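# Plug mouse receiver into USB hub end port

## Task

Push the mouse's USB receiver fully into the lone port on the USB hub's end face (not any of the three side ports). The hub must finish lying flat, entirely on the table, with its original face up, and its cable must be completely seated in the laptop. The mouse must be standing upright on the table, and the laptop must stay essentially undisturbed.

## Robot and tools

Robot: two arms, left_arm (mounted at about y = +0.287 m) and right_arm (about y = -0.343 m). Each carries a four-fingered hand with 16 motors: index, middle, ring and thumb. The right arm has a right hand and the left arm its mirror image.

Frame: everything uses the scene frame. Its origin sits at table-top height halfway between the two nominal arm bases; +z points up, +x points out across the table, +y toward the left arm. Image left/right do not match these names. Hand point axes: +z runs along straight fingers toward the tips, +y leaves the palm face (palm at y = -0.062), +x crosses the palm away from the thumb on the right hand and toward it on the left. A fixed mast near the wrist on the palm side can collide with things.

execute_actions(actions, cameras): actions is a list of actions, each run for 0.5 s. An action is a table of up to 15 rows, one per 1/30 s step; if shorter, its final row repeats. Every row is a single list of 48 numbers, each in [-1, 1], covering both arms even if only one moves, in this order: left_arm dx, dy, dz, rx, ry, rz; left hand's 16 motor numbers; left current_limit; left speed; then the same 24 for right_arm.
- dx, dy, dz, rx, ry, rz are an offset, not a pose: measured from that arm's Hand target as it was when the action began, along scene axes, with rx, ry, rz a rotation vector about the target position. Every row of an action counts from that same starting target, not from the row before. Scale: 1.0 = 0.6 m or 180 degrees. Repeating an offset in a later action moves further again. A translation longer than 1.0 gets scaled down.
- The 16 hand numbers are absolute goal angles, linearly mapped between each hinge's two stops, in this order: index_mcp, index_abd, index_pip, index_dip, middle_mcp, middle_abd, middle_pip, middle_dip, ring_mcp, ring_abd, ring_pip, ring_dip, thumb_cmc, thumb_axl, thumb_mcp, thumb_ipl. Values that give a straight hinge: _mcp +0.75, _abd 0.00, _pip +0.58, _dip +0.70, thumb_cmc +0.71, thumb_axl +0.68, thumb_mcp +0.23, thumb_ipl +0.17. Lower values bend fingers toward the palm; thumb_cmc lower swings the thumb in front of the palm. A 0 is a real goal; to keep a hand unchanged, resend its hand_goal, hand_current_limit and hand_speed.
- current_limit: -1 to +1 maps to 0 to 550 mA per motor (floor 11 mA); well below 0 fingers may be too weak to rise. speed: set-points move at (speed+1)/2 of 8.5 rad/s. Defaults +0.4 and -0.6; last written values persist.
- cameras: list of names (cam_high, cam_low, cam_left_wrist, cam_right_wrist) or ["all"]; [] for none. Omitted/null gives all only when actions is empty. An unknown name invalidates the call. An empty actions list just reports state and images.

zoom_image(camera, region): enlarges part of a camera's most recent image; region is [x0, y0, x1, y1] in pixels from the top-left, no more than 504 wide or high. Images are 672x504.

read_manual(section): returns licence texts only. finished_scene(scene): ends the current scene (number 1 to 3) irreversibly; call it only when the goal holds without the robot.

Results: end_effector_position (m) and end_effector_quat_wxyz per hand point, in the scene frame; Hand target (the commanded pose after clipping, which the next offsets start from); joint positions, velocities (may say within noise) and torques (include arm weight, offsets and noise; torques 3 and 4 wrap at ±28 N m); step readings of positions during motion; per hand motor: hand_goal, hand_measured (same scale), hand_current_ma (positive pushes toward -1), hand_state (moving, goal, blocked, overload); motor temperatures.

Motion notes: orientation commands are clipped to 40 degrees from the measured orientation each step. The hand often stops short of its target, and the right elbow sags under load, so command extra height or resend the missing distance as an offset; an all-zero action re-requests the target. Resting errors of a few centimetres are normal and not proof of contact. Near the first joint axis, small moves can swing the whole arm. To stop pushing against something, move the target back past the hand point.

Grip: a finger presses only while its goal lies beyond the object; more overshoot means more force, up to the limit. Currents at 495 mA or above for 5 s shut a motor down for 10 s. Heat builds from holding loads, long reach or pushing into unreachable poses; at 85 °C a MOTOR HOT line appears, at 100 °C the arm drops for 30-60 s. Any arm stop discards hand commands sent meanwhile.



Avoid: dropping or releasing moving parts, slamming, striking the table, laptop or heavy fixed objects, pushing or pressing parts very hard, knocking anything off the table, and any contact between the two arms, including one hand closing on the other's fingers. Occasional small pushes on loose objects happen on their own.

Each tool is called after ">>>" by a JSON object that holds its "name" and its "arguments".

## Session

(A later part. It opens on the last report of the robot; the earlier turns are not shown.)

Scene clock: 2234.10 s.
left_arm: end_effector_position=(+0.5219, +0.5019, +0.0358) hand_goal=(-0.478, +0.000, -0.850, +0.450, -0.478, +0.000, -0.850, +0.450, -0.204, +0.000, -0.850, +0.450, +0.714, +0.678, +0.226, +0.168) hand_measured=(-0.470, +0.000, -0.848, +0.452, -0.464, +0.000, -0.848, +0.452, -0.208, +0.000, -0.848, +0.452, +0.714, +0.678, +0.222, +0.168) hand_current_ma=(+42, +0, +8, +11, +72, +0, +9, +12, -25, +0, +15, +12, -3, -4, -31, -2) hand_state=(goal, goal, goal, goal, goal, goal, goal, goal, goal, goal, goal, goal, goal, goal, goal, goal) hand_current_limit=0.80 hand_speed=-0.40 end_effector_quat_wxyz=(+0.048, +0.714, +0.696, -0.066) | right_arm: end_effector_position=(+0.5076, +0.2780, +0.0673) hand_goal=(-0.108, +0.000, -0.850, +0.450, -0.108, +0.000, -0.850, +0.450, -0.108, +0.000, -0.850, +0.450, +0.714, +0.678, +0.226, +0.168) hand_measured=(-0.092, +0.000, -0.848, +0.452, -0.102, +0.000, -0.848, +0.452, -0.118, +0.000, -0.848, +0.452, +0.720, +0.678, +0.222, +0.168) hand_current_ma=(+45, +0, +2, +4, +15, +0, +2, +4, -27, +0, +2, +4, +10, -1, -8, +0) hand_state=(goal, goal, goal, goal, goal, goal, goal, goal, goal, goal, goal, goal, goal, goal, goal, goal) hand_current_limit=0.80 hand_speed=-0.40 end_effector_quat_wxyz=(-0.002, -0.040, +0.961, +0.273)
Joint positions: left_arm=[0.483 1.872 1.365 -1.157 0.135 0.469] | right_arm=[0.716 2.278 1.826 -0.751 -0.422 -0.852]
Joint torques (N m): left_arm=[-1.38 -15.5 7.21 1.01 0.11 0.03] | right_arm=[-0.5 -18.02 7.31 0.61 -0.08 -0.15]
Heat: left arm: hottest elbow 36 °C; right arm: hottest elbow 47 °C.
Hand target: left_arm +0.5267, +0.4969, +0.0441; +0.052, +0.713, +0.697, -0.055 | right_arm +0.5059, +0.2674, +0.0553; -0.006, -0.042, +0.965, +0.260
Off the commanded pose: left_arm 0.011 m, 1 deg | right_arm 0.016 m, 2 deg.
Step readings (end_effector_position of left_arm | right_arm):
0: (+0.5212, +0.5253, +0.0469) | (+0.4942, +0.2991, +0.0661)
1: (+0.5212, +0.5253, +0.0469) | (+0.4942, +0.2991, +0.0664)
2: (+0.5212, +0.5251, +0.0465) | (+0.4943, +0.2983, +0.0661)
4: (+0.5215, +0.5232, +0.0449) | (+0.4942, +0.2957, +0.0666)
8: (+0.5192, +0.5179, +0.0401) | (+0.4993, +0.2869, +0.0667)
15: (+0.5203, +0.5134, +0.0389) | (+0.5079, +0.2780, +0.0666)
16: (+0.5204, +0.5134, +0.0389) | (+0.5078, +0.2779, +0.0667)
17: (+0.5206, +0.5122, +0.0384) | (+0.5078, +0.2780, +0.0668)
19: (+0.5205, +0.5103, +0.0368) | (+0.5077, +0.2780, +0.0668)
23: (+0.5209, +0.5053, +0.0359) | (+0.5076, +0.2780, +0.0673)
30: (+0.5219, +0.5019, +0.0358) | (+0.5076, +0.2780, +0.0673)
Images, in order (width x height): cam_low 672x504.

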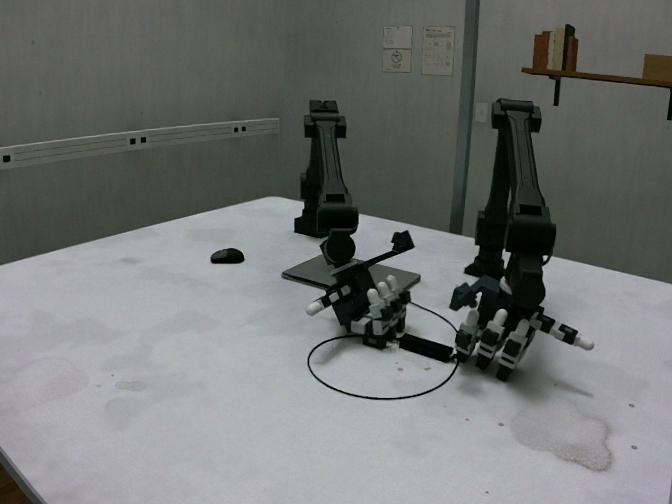

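>>> {"name": "execute_actions", "arguments": {"actions": [[[0,-0.01,0.012,0,0,-0.01,-0.479,0,-0.85,0.45,-0.479,0,-0.85,0.45,-0.205,0,-0.85,0.45,0.714,0.678,0.226,0.168,0.8,-0.4,0,0.02,-0.01,0,0,0,-0.1075,0,-0.85,0.45,-0.1075,0,-0.85,0.45,-0.1075,0,-0.85,0.45,0.714,0.678,0.226,0.168,0.8,-0.4]],[[0,-0.015,0,0,0,0,-0.479,0,-0.85,0.45,-0.479,0,-0.85,0.45,-0.205,0,-0.85,0.45,0.714,0.678,0.226,0.168,0.8,-0.4,-0.005,0.02,0,0,0,0,-0.1075,0,-0.85,0.45,-0.1075,0,-0.85,0.45,-0.1075,0,-0.85,0.45,0.714,0.678,0.226,0.168,0.8,-0.4]]], "cameras": ["cam_low"]}}

>>> {"name": "zoom_image", "arguments": {"camera": "cam_low", "region": [385, 300, 485, 370]}}

Scene clock: 2244.77 s.
left_arm: end_effector_position=(+0.5229, +0.4860, +0.0370) hand_goal=(-0.478, +0.000, -0.850, +0.450, -0.478, +0.000, -0.850, +0.450, -0.204, +0.000, -0.850, +0.450, +0.714, +0.678, +0.226, +0.168) hand_measured=(-0.470, +0.000, -0.848, +0.452, -0.464, +0.000, -0.848, +0.452, -0.202, +0.000, -0.848, +0.452, +0.714, +0.678, +0.222, +0.168) hand_current_ma=(+42, +0, +8, +11, +72, +0, +9, +12, +11, +0, +15, +12, -3, -4, -31, -2) hand_state=(goal, goal, goal, goal, goal, goal, goal, goal, goal, goal, goal, goal, goal, goal, goal, goal) hand_current_limit=0.80 hand_speed=-0.40 end_effector_quat_wxyz=(+0.047, +0.722, +0.687, -0.068) | right_arm: end_effector_position=(+0.5066, +0.2792, +0.0662) hand_goal=(-0.108, +0.000, -0.850, +0.450, -0.108, +0.000, -0.850, +0.450, -0.108, +0.000, -0.850, +0.450, +0.714, +0.678, +0.226, +0.168) hand_measured=(-0.092, +0.000, -0.848, +0.452, -0.102, +0.000, -0.848, +0.452, -0.116, +0.000, -0.848, +0.452, +0.720, +0.678, +0.222, +0.168) hand_current_ma=(+45, +0, +2, +4, +15, +0, +2, +4, -20, +0, +2, +4, +10, -1, -8, +0) hand_state=(goal, goal, goal, goal, goal, goal, goal, goal, goal, goal, goal, goal, goal, goal, goal, goal) hand_current_limit=0.80 hand_speed=-0.40 end_effector_quat_wxyz=(-0.001, -0.038, +0.962, +0.270)
Joint positions: left_arm=[0.458 1.861 1.352 -1.157 0.135 0.469] | right_arm=[0.72 2.278 1.826 -0.752 -0.415 -0.845]
Joint torques (N m): left_arm=[-0.91 -15.85 7.61 0.44 0.07 0.13] | right_arm=[1.26 -15.56 11.92 0.59 0.03 0.1]
Heat: left arm: hottest elbow 35 °C; right arm: hottest elbow 46 °C.
Hand target: left_arm +0.5267, +0.4819, +0.0513; +0.051, +0.724, +0.686, -0.056 | right_arm +0.5029, +0.2914, +0.0493; -0.006, -0.042, +0.965, +0.260
Off the commanded pose: left_arm 0.015 m, 1 deg | right_arm 0.021 m, 1 deg.
Step readings (end_effector_position of left_arm | right_arm):
0: (+0.5219, +0.5019, +0.0358) | (+0.5076, +0.2780, +0.0673)
1: (+0.5219, +0.5019, +0.0358) | (+0.5076, +0.2780, +0.0673)
2: (+0.5220, +0.5020, +0.0360) | (+0.5076, +0.2780, +0.0673)
4: (+0.5222, +0.5016, +0.0365) | (+0.5076, +0.2780, +0.0673)
8: (+0.5230, +0.4994, +0.0367) | (+0.5077, +0.2779, +0.0672)
15: (+0.5238, +0.4973, +0.0367) | (+0.5077, +0.2779, +0.0672)
16: (+0.5238, +0.4973, +0.0367) | (+0.5078, +0.2779, +0.0671)
17: (+0.5235, +0.4969, +0.0367) | (+0.5075, +0.2782, +0.0670)
19: (+0.5226, +0.4953, +0.0365) | (+0.5068, +0.2788, +0.0667)
23: (+0.5221, +0.4893, +0.0368) | (+0.5063, +0.2792, +0.0663)
30: (+0.5229, +0.4860, +0.0370) | (+0.5066, +0.2792, +0.0662)
Images, in order (width x height): cam_low 672x504.

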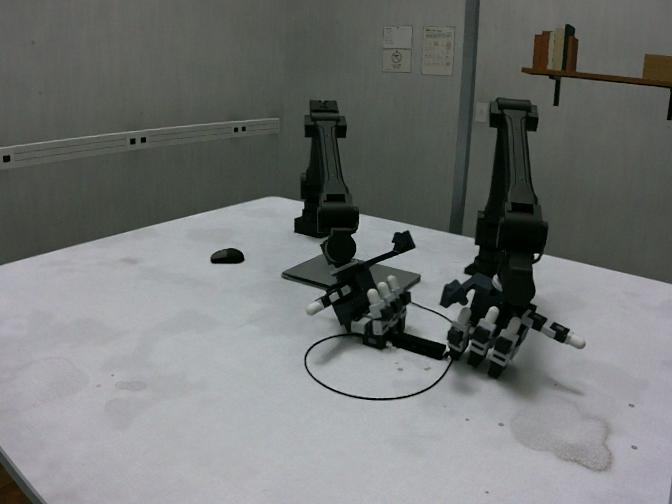

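Scaled by 5.040 from the camera's 672x504 image, which has a finer 960x720 frame.

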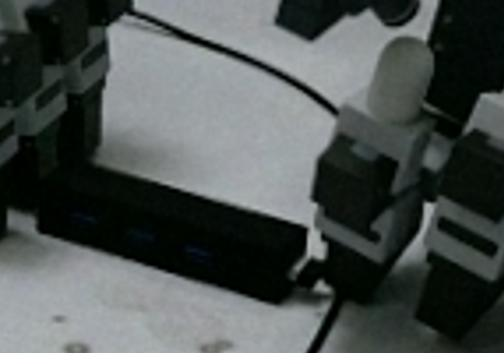

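>>> {"name": "execute_actions", "arguments": {"actions": [[[0,0.005,-0.03,-0.01,0,-0.015,-0.479,0,-0.85,0.45,-0.479,0,-0.85,0.45,-0.205,0,-0.85,0.45,0.714,0.678,0.226,0.168,0.8,-0.4,0.004,0.015,-0.02,0,0,0,-0.1075,0,-0.85,0.45,-0.1075,0,-0.85,0.45,-0.1075,0,-0.85,0.45,0.714,0.678,0.226,0.168,0.8,-0.4]],[[0,-0.03,-0.01,0,0,-0.01,-0.479,0,-0.85,0.45,-0.479,0,-0.85,0.45,-0.205,0,-0.85,0.45,0.714,0.678,0.226,0.168,0.8,-0.4,-0.012,0.02,-0.01,0,0,0,-0.1075,0,-0.85,0.45,-0.1075,0,-0.85,0.45,-0.1075,0,-0.85,0.45,0.714,0.678,0.226,0.168,0.8,-0.4]],[[-0.003,-0.035,0,-0.004,0,-0.01,-0.479,0,-0.85,0.45,-0.479,0,-0.85,0.45,-0.205,0,-0.85,0.45,0.714,0.678,0.226,0.168,0.8,-0.4,-0.014,0.02,-0.005,0,0,0,-0.1075,0,-0.85,0.45,-0.1075,0,-0.85,0.45,-0.1075,0,-0.85,0.45,0.714,0.678,0.226,0.168,0.8,-0.4]]], "cameras": ["cam_low"]}}

>>> {"name": "zoom_image", "arguments": {"camera": "cam_low", "region": [385, 300, 485, 370]}}

Scene clock: 2267.13 s.
left_arm: end_effector_position=(+0.5213, +0.4806, +0.0361) hand_goal=(-0.478, +0.000, -0.850, +0.450, -0.478, +0.000, -0.850, +0.450, -0.204, +0.000, -0.850, +0.450, +0.714, +0.678, +0.226, +0.168) hand_measured=(-0.470, +0.000, -0.848, +0.452, -0.464, +0.000, -0.848, +0.452, -0.222, +0.000, -0.848, +0.452, +0.714, +0.678, +0.222, +0.168) hand_current_ma=(+42, +0, +8, +11, +72, +0, +9, +12, -96, +0, +15, +12, -3, -4, -31, -2) hand_state=(goal, goal, goal, goal, goal, goal, goal, goal, goal, goal, goal, goal, goal, goal, goal, goal) hand_current_limit=0.80 hand_speed=-0.40 end_effector_quat_wxyz=(+0.059, +0.738, +0.670, -0.062) | right_arm: end_effector_position=(+0.5104, +0.2889, +0.0640) hand_goal=(-0.108, +0.000, -0.850, +0.450, -0.108, +0.000, -0.850, +0.450, -0.108, +0.000, -0.850, +0.450, +0.714, +0.678, +0.226, +0.168) hand_measured=(-0.092, +0.000, -0.848, +0.452, -0.094, +0.000, -0.848, +0.452, -0.116, +0.000, -0.848, +0.452, +0.720, +0.678, +0.222, +0.168) hand_current_ma=(+45, +0, +2, +4, +39, +0, +2, +4, -19, +0, +2, +4, +10, -1, -8, +0) hand_state=(goal, goal, goal, goal, goal, goal, goal, goal, goal, goal, goal, goal, goal, goal, goal, goal) hand_current_limit=0.80 hand_speed=-0.40 end_effector_quat_wxyz=(+0.001, -0.020, +0.964, +0.267)
Joint positions: left_arm=[0.463 1.851 1.326 -1.128 0.151 0.519] | right_arm=[0.733 2.294 1.852 -0.752 -0.396 -0.797]
Joint torques (N m): left_arm=[-4.37 -13.68 6.01 0.68 0.91 0.45] | right_arm=[3.72 -13.57 12.26 1.81 -0.03 0.08]
Heat: left arm: hottest elbow 34 °C; right arm: hottest elbow 47 °C.
Hand target: left_arm +0.5248, +0.4458, +0.0274; +0.063, +0.759, +0.643, -0.074 | right_arm +0.4897, +0.3243, +0.0283; -0.006, -0.042, +0.965, +0.260
Off the commanded pose: left_arm 0.036 m, 4 deg | right_arm 0.054 m, 3 deg.
Step readings (end_effector_position of left_arm | right_arm):
0: (+0.5229, +0.4860, +0.0370) | (+0.5066, +0.2792, +0.0662)
1: (+0.5229, +0.4860, +0.0370) | (+0.5066, +0.2792, +0.0662)
2: (+0.5231, +0.4856, +0.0371) | (+0.5069, +0.2793, +0.0663)
4: (+0.5236, +0.4842, +0.0374) | (+0.5075, +0.2803, +0.0655)
8: (+0.5245, +0.4816, +0.0380) | (+0.5083, +0.2853, +0.0658)
15: (+0.5242, +0.4830, +0.0384) | (+0.5088, +0.2867, +0.0659)
16: (+0.5242, +0.4832, +0.0384) | (+0.5088, +0.2867, +0.0659)
17: (+0.5243, +0.4831, +0.0381) | (+0.5089, +0.2869, +0.0657)
19: (+0.5240, +0.4828, +0.0370) | (+0.5089, +0.2874, +0.0655)
23: (+0.5234, +0.4822, +0.0360) | (+0.5093, +0.2877, +0.0650)
30: (+0.5235, +0.4820, +0.0360) | (+0.5098, +0.2876, +0.0648)
31: (+0.5234, +0.4819, +0.0359) | (+0.5099, +0.2876, +0.0648)
32: (+0.5231, +0.4818, +0.0358) | (+0.5097, +0.2879, +0.0646)
34: (+0.5225, +0.4814, +0.0356) | (+0.5096, +0.2883, +0.0642)
38: (+0.5218, +0.4809, +0.0362) | (+0.5100, +0.2889, +0.0642)
45: (+0.5215, +0.4807, +0.0363) | (+0.5103, +0.2890, +0.0640)
Images, in order (width x height): cam_low 672x504.

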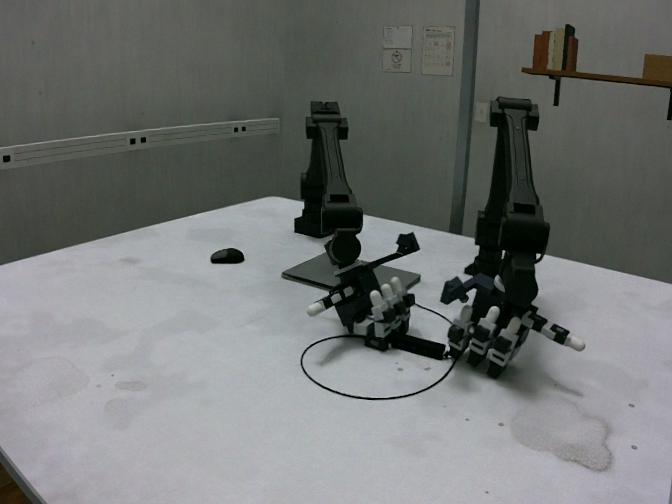

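Scaled by 5.040 from the camera's 672x504 image, which has a finer 960x720 frame.

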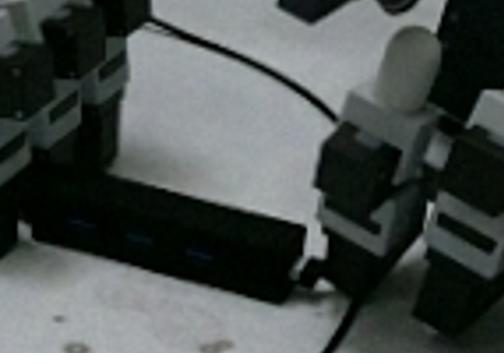

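>>> {"name": "execute_actions", "arguments": {"actions": [[[-0.003,-0.035,-0.005,-0.002,0,0,-0.479,0,-0.85,0.45,-0.479,0,-0.85,0.45,-0.205,0,-0.85,0.45,0.714,0.678,0.226,0.168,0.8,-0.4,-0.02,0.02,-0.005,0,0,0,-0.1075,0,-0.85,0.45,-0.1075,0,-0.85,0.45,-0.1075,0,-0.85,0.45,0.714,0.678,0.226,0.168,0.8,-0.4]],[[-0.003,-0.035,-0.003,-0.004,0,-0.01,-0.479,0,-0.85,0.45,-0.479,0,-0.85,0.45,-0.205,0,-0.85,0.45,0.714,0.678,0.226,0.168,0.8,-0.4,-0.02,0.02,-0.005,0,0,0,-0.1075,0,-0.85,0.45,-0.1075,0,-0.85,0.45,-0.1075,0,-0.85,0.45,0.714,0.678,0.226,0.168,0.8,-0.4]]], "cameras": ["cam_low"]}}

>>> {"name": "zoom_image", "arguments": {"camera": "cam_low", "region": [385, 300, 485, 370]}}

Scene clock: 2279.57 s.
left_arm: end_effector_position=(+0.5171, +0.4785, +0.0379) hand_goal=(-0.478, +0.000, -0.850, +0.450, -0.478, +0.000, -0.850, +0.450, -0.204, +0.000, -0.850, +0.450, +0.714, +0.678, +0.226, +0.168) hand_measured=(-0.470, +0.000, -0.848, +0.452, -0.464, +0.000, -0.848, +0.452, -0.228, +0.000, -0.848, +0.452, +0.714, +0.678, +0.222, +0.168) hand_current_ma=(+42, +0, +8, +11, +72, +0, +9, +12, -126, +0, +15, +12, -3, -4, -31, -2) hand_state=(goal, goal, goal, goal, goal, goal, goal, goal, blocked, goal, goal, goal, goal, goal, goal, goal) hand_current_limit=0.80 hand_speed=-0.40 end_effector_quat_wxyz=(+0.059, +0.726, +0.684, -0.047) | right_arm: end_effector_position=(+0.5135, +0.2906, +0.0628) hand_goal=(-0.108, +0.000, -0.850, +0.450, -0.108, +0.000, -0.850, +0.450, -0.108, +0.000, -0.850, +0.450, +0.714, +0.678, +0.226, +0.168) hand_measured=(-0.092, +0.000, -0.848, +0.452, -0.094, +0.000, -0.848, +0.452, -0.116, +0.000, -0.848, +0.452, +0.720, +0.678, +0.222, +0.168) hand_current_ma=(+45, +0, +2, +4, +39, +0, +2, +4, -18, +0, +2, +4, +10, -1, -8, +0) hand_state=(goal, goal, goal, goal, goal, goal, goal, goal, goal, goal, goal, goal, goal, goal, goal, goal) hand_current_limit=0.80 hand_speed=-0.40 end_effector_quat_wxyz=(+0.005, +0.001, +0.966, +0.259)
Joint positions: left_arm=[0.453 1.82 1.281 -1.081 0.143 0.469] | right_arm=[0.741 2.292 1.852 -0.749 -0.368 -0.75]
Joint torques (N m): left_arm=[-8.64 -13.27 4.89 -0.09 2.15 0.71] | right_arm=[6.48 -13.8 10.13 2.91 -0.5 0.02]
Heat: left arm: hottest shoulder 33 °C; right arm: hottest elbow 47 °C.
Hand target: left_arm +0.5213, +0.4038, +0.0226; +0.069, +0.769, +0.631, -0.081 | right_arm +0.4657, +0.3484, +0.0223; -0.006, -0.042, +0.965, +0.261
Off the commanded pose: left_arm 0.076 m, 9 deg | right_arm 0.085 m, 5 deg.
Step readings (end_effector_position of left_arm | right_arm):
0: (+0.5214, +0.4807, +0.0361) | (+0.5104, +0.2889, +0.0640)
1: (+0.5212, +0.4806, +0.0360) | (+0.5102, +0.2891, +0.0640)
2: (+0.5209, +0.4800, +0.0358) | (+0.5101, +0.2893, +0.0638)
4: (+0.5205, +0.4796, +0.0365) | (+0.5102, +0.2897, +0.0632)
8: (+0.5197, +0.4793, +0.0372) | (+0.5109, +0.2897, +0.0628)
15: (+0.5190, +0.4796, +0.0374) | (+0.5111, +0.2898, +0.0625)
16: (+0.5189, +0.4796, +0.0372) | (+0.5111, +0.2898, +0.0625)
17: (+0.5189, +0.4792, +0.0373) | (+0.5112, +0.2901, +0.0627)
19: (+0.5183, +0.4788, +0.0374) | (+0.5114, +0.2906, +0.0627)
23: (+0.5178, +0.4785, +0.0380) | (+0.5123, +0.2907, +0.0628)
30: (+0.5172, +0.4785, +0.0379) | (+0.5133, +0.2906, +0.0628)
Images, in order (width x height): cam_low 672x504.

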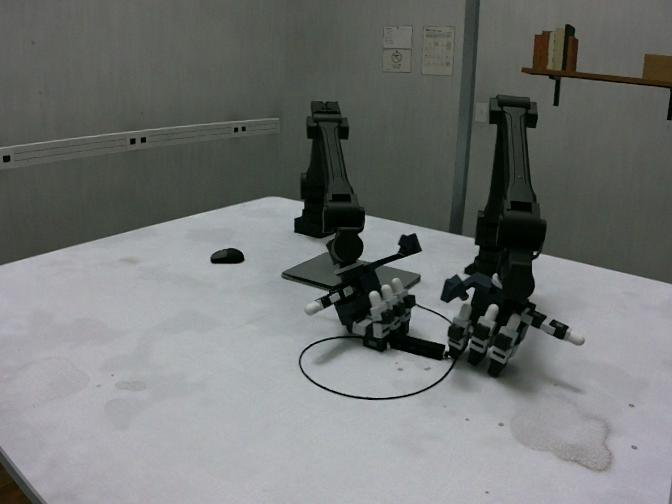

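Scaled by 5.040 from the camera's 672x504 image, which has a finer 960x720 frame.

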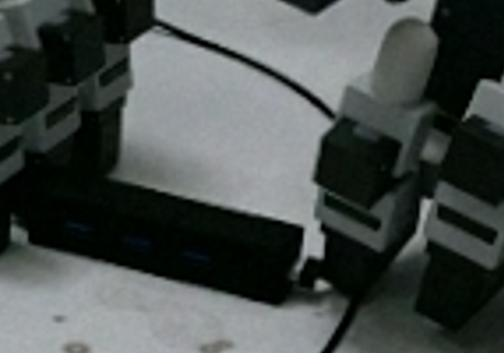

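>>> {"name": "execute_actions", "arguments": {"actions": [[[0,0.06,0,0,0,0.01,-0.479,0,-0.85,0.45,-0.479,0,-0.85,0.45,-0.205,0,-0.85,0.45,0.714,0.678,0.226,0.168,0.8,-0.4,0.03,-0.04,0.01,0,0,0,-0.1075,0,-0.85,0.45,-0.1075,0,-0.85,0.45,-0.1075,0,-0.85,0.45,0.714,0.678,0.226,0.168,0.8,-0.4]],[[0,0.08,0.02,0.01,0,0.02,-0.479,0,-0.85,0.45,-0.479,0,-0.85,0.45,-0.205,0,-0.85,0.45,0.714,0.678,0.226,0.168,0.8,-0.4,0.05,-0.06,0.02,0,0,0,-0.1075,0,-0.85,0.45,-0.1075,0,-0.85,0.45,-0.1075,0,-0.85,0.45,0.714,0.678,0.226,0.168,0.8,-0.4]],[[0,0.04,0.12,0,0,0.01,-0.479,0,-0.85,0.45,-0.479,0,-0.85,0.45,-0.205,0,-0.85,0.45,0.714,0.678,0.226,0.168,0.8,-0.4,0,0,0.01,0,0,0,-0.1075,0,-0.85,0.45,-0.1075,0,-0.85,0.45,-0.1075,0,-0.85,0.45,0.714,0.678,0.226,0.168,0.8,-0.4]]], "cameras": ["cam_low"]}}

>>> {"name": "zoom_image", "arguments": {"camera": "cam_low", "region": [385, 300, 485, 370]}}

Scene clock: 2313.27 s.
left_arm: end_effector_position=(+0.5088, +0.5039, +0.0808) hand_goal=(-0.478, +0.000, -0.850, +0.450, -0.478, +0.000, -0.850, +0.450, -0.204, +0.000, -0.850, +0.450, +0.714, +0.678, +0.226, +0.168) hand_measured=(-0.470, +0.000, -0.848, +0.452, -0.464, +0.000, -0.848, +0.452, -0.200, +0.000, -0.848, +0.452, +0.714, +0.678, +0.222, +0.168) hand_current_ma=(+42, +0, +8, +11, +72, +0, +9, +12, +24, +0, +15, +12, -3, -4, -31, -2) hand_state=(goal, goal, goal, goal, goal, goal, goal, goal, goal, goal, goal, goal, goal, goal, goal, goal) hand_current_limit=0.80 hand_speed=-0.40 end_effector_quat_wxyz=(+0.055, +0.722, +0.684, -0.089) | right_arm: end_effector_position=(+0.5101, +0.2872, +0.0665) hand_goal=(-0.108, +0.000, -0.850, +0.450, -0.108, +0.000, -0.850, +0.450, -0.108, +0.000, -0.850, +0.450, +0.714, +0.678, +0.226, +0.168) hand_measured=(-0.092, +0.000, -0.848, +0.452, -0.094, +0.000, -0.848, +0.452, -0.122, +0.000, -0.848, +0.452, +0.720, +0.678, +0.222, +0.168) hand_current_ma=(+45, +0, +2, +4, +41, +0, +2, +4, -35, +0, +2, +4, +10, -1, -8, +0) hand_state=(goal, goal, goal, goal, goal, goal, goal, goal, goal, goal, goal, goal, goal, goal, goal, goal) hand_current_limit=0.80 hand_speed=-0.40 end_effector_quat_wxyz=(-0.001, -0.035, +0.962, +0.272)
Joint positions: left_arm=[0.511 1.821 1.421 -1.311 0.156 0.531] | right_arm=[0.725 2.296 1.858 -0.758 -0.415 -0.833]
Joint torques (N m): left_arm=[0.21 -15.38 11.44 -0.23 0.14 0.38] | right_arm=[-0.09 -15.5 11.92 0.29 -0.15 -0.18]
Heat: left arm: hottest shoulder 33 °C; right arm: hottest elbow 46 °C.
Hand target: left_arm +0.5214, +0.5119, +0.1066; +0.062, +0.729, +0.679, -0.067 | right_arm +0.5138, +0.2884, +0.0463; -0.006, -0.042, +0.965, +0.261
Off the commanded pose: left_arm 0.030 m, 3 deg | right_arm 0.021 m, 2 deg.
Step readings (end_effector_position of left_arm | right_arm):
0: (+0.5171, +0.4786, +0.0379) | (+0.5135, +0.2906, +0.0628)
1: (+0.5171, +0.4786, +0.0379) | (+0.5135, +0.2906, +0.0628)
2: (+0.5171, +0.4786, +0.0379) | (+0.5135, +0.2906, +0.0628)
4: (+0.5169, +0.4790, +0.0379) | (+0.5137, +0.2904, +0.0630)
8: (+0.5167, +0.4797, +0.0380) | (+0.5137, +0.2900, +0.0634)
15: (+0.5167, +0.4798, +0.0381) | (+0.5134, +0.2900, +0.0635)
16: (+0.5167, +0.4802, +0.0383) | (+0.5134, +0.2898, +0.0636)
17: (+0.5167, +0.4814, +0.0387) | (+0.5138, +0.2891, +0.0641)
19: (+0.5152, +0.4818, +0.0386) | (+0.5136, +0.2880, +0.0654)
23: (+0.5139, +0.4828, +0.0373) | (+0.5123, +0.2870, +0.0658)
30: (+0.5140, +0.4825, +0.0372) | (+0.5112, +0.2874, +0.0665)
31: (+0.5137, +0.4826, +0.0374) | (+0.5111, +0.2874, +0.0666)
32: (+0.5114, +0.4834, +0.0388) | (+0.5111, +0.2875, +0.0668)
34: (+0.5066, +0.4847, +0.0437) | (+0.5108, +0.2874, +0.0667)
38: (+0.5072, +0.4960, +0.0621) | (+0.5104, +0.2873, +0.0665)
45: (+0.5100, +0.5047, +0.0808) | (+0.5102, +0.2873, +0.0666)
Images, in order (width x height): cam_low 672x504.

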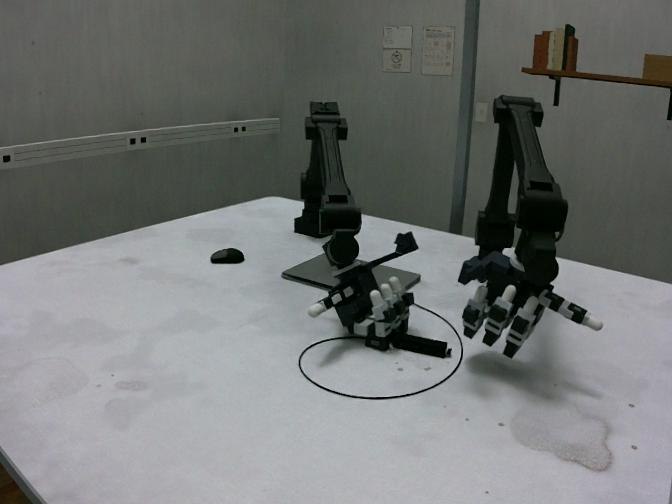

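Scaled by 5.040 from the camera's 672x504 image, which has a finer 960x720 frame.

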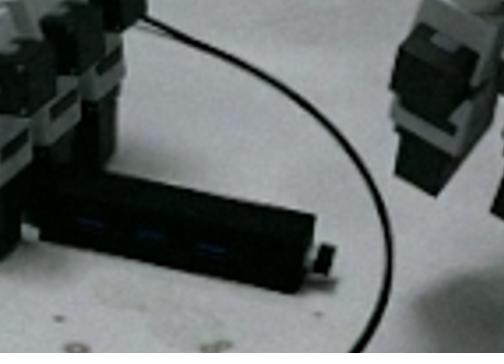

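>>> {"name": "zoom_image", "arguments": {"camera": "cam_low", "region": [430, 330, 470, 370]}}

Scaled by 12.600 from the camera's 672x504 image, which has a finer 960x720 frame.

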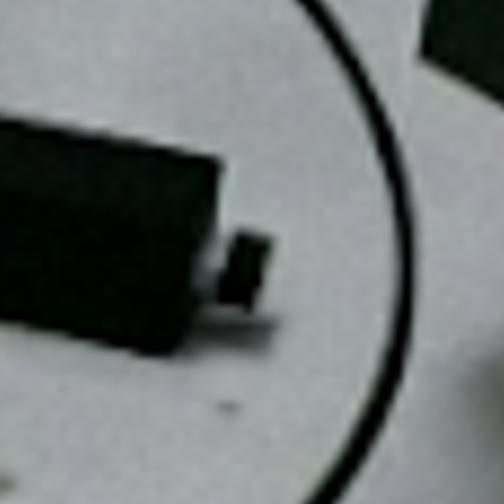

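>>> {"name": "execute_actions", "arguments": {"actions": [[[0,0,0,0,0,0,-0.479,0,-0.85,0.45,-0.479,0,-0.85,0.45,-0.205,0,-0.85,0.45,0.714,0.678,0.226,0.168,0.8,-0.4,0.018,0,0,0,0,0.03,-0.1075,0,-0.85,0.45,-0.1075,0,-0.85,0.45,-0.1075,0,-0.85,0.45,0.714,0.678,0.226,0.168,0.8,-0.4]],[[0,0,0,0,0,0,-0.479,0,-0.85,0.45,-0.479,0,-0.85,0.45,-0.205,0,-0.85,0.45,0.714,0.678,0.226,0.168,0.8,-0.4,0.018,0.003,0,0,0,0.03,-0.1075,0,-0.85,0.45,-0.1075,0,-0.85,0.45,-0.1075,0,-0.85,0.45,0.714,0.678,0.226,0.168,0.8,-0.4]],[[0,0,0,0,0,0,-0.479,0,-0.85,0.45,-0.479,0,-0.85,0.45,-0.205,0,-0.85,0.45,0.714,0.678,0.226,0.168,0.8,-0.4,0.018,0.006,0,0,0,0.03,-0.1075,0,-0.85,0.45,-0.1075,0,-0.85,0.45,-0.1075,0,-0.85,0.45,0.714,0.678,0.226,0.168,0.8,-0.4]]], "cameras": ["cam_low"]}}

>>> {"name": "zoom_image", "arguments": {"camera": "cam_low", "region": [365, 300, 485, 384]}}

Scene clock: 2338.17 s.
left_arm: end_effector_position=(+0.5088, +0.5038, +0.0808) hand_goal=(-0.478, +0.000, -0.850, +0.450, -0.478, +0.000, -0.850, +0.450, -0.204, +0.000, -0.850, +0.450, +0.714, +0.678, +0.226, +0.168) hand_measured=(-0.470, +0.000, -0.848, +0.452, -0.464, +0.000, -0.848, +0.452, -0.200, +0.000, -0.848, +0.452, +0.714, +0.678, +0.222, +0.168) hand_current_ma=(+42, +0, +8, +11, +72, +0, +9, +12, +24, +0, +15, +12, -3, -4, -31, -2) hand_state=(goal, goal, goal, goal, goal, goal, goal, goal, goal, goal, goal, goal, goal, goal, goal, goal) hand_current_limit=0.80 hand_speed=-0.40 end_effector_quat_wxyz=(+0.055, +0.723, +0.683, -0.088) | right_arm: end_effector_position=(+0.5322, +0.3002, +0.0668) hand_goal=(-0.108, +0.000, -0.850, +0.450, -0.108, +0.000, -0.850, +0.450, -0.108, +0.000, -0.850, +0.450, +0.714, +0.678, +0.226, +0.168) hand_measured=(-0.096, +0.000, -0.848, +0.452, -0.104, +0.000, -0.848, +0.452, -0.114, +0.000, -0.848, +0.452, +0.720, +0.678, +0.222, +0.168) hand_current_ma=(+31, +0, +2, +4, +6, +0, +2, +4, -13, +0, +2, +4, +10, -1, -8, +0) hand_state=(goal, goal, goal, goal, goal, goal, goal, goal, goal, goal, goal, goal, goal, goal, goal, goal) hand_current_limit=0.80 hand_speed=-0.40 end_effector_quat_wxyz=(-0.043, -0.175, +0.947, +0.267)
Joint positions: left_arm=[0.511 1.821 1.421 -1.311 0.156 0.532] | right_arm=[0.679 2.54 2.336 -1.164 -0.512 -1.198]
Joint torques (N m): left_arm=[0.21 -15.09 11.38 -0.23 0.14 0.39] | right_arm=[-1.03 -17.44 12.75 0.4 -0.03 -0.17]
Heat: left arm: hottest shoulder 34 °C; right arm: hottest elbow 46 °C.
Hand target: left_arm +0.5214, +0.5118, +0.1066; +0.062, +0.729, +0.679, -0.067 | right_arm +0.5460, +0.2940, +0.0464; -0.042, -0.177, +0.949, +0.257
Off the commanded pose: left_arm 0.030 m, 3 deg | right_arm 0.026 m, 1 deg.
Step readings (end_effector_position of left_arm | right_arm):
0: (+0.5088, +0.5039, +0.0808) | (+0.5101, +0.2872, +0.0665)
1: (+0.5088, +0.5039, +0.0808) | (+0.5100, +0.2875, +0.0669)
2: (+0.5088, +0.5039, +0.0808) | (+0.5093, +0.2878, +0.0667)
4: (+0.5088, +0.5039, +0.0808) | (+0.5107, +0.2883, +0.0665)
8: (+0.5088, +0.5039, +0.0808) | (+0.5126, +0.2904, +0.0662)
15: (+0.5088, +0.5038, +0.0808) | (+0.5120, +0.2919, +0.0658)
16: (+0.5088, +0.5038, +0.0808) | (+0.5120, +0.2921, +0.0661)
17: (+0.5088, +0.5038, +0.0808) | (+0.5118, +0.2926, +0.0665)
19: (+0.5088, +0.5038, +0.0808) | (+0.5131, +0.2947, +0.0666)
23: (+0.5088, +0.5038, +0.0808) | (+0.5190, +0.2958, +0.0665)
30: (+0.5088, +0.5038, +0.0808) | (+0.5221, +0.2952, +0.0662)
31: (+0.5088, +0.5038, +0.0808) | (+0.5222, +0.2953, +0.0667)
32: (+0.5088, +0.5038, +0.0808) | (+0.5221, +0.2959, +0.0669)
34: (+0.5088, +0.5038, +0.0808) | (+0.5239, +0.2981, +0.0668)
38: (+0.5088, +0.5038, +0.0808) | (+0.5297, +0.2999, +0.0670)
45: (+0.5088, +0.5038, +0.0808) | (+0.5328, +0.2997, +0.0667)
Images, in order (width x height): cam_low 672x504.

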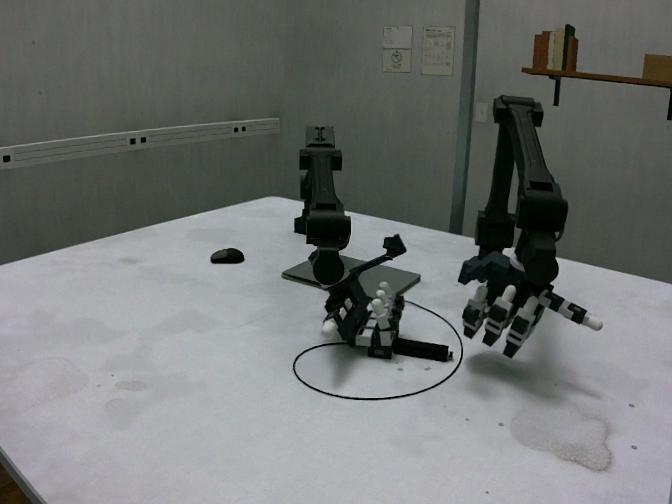

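Scaled by 4.200 from the camera's 672x504 image, which has a finer 960x720 frame.

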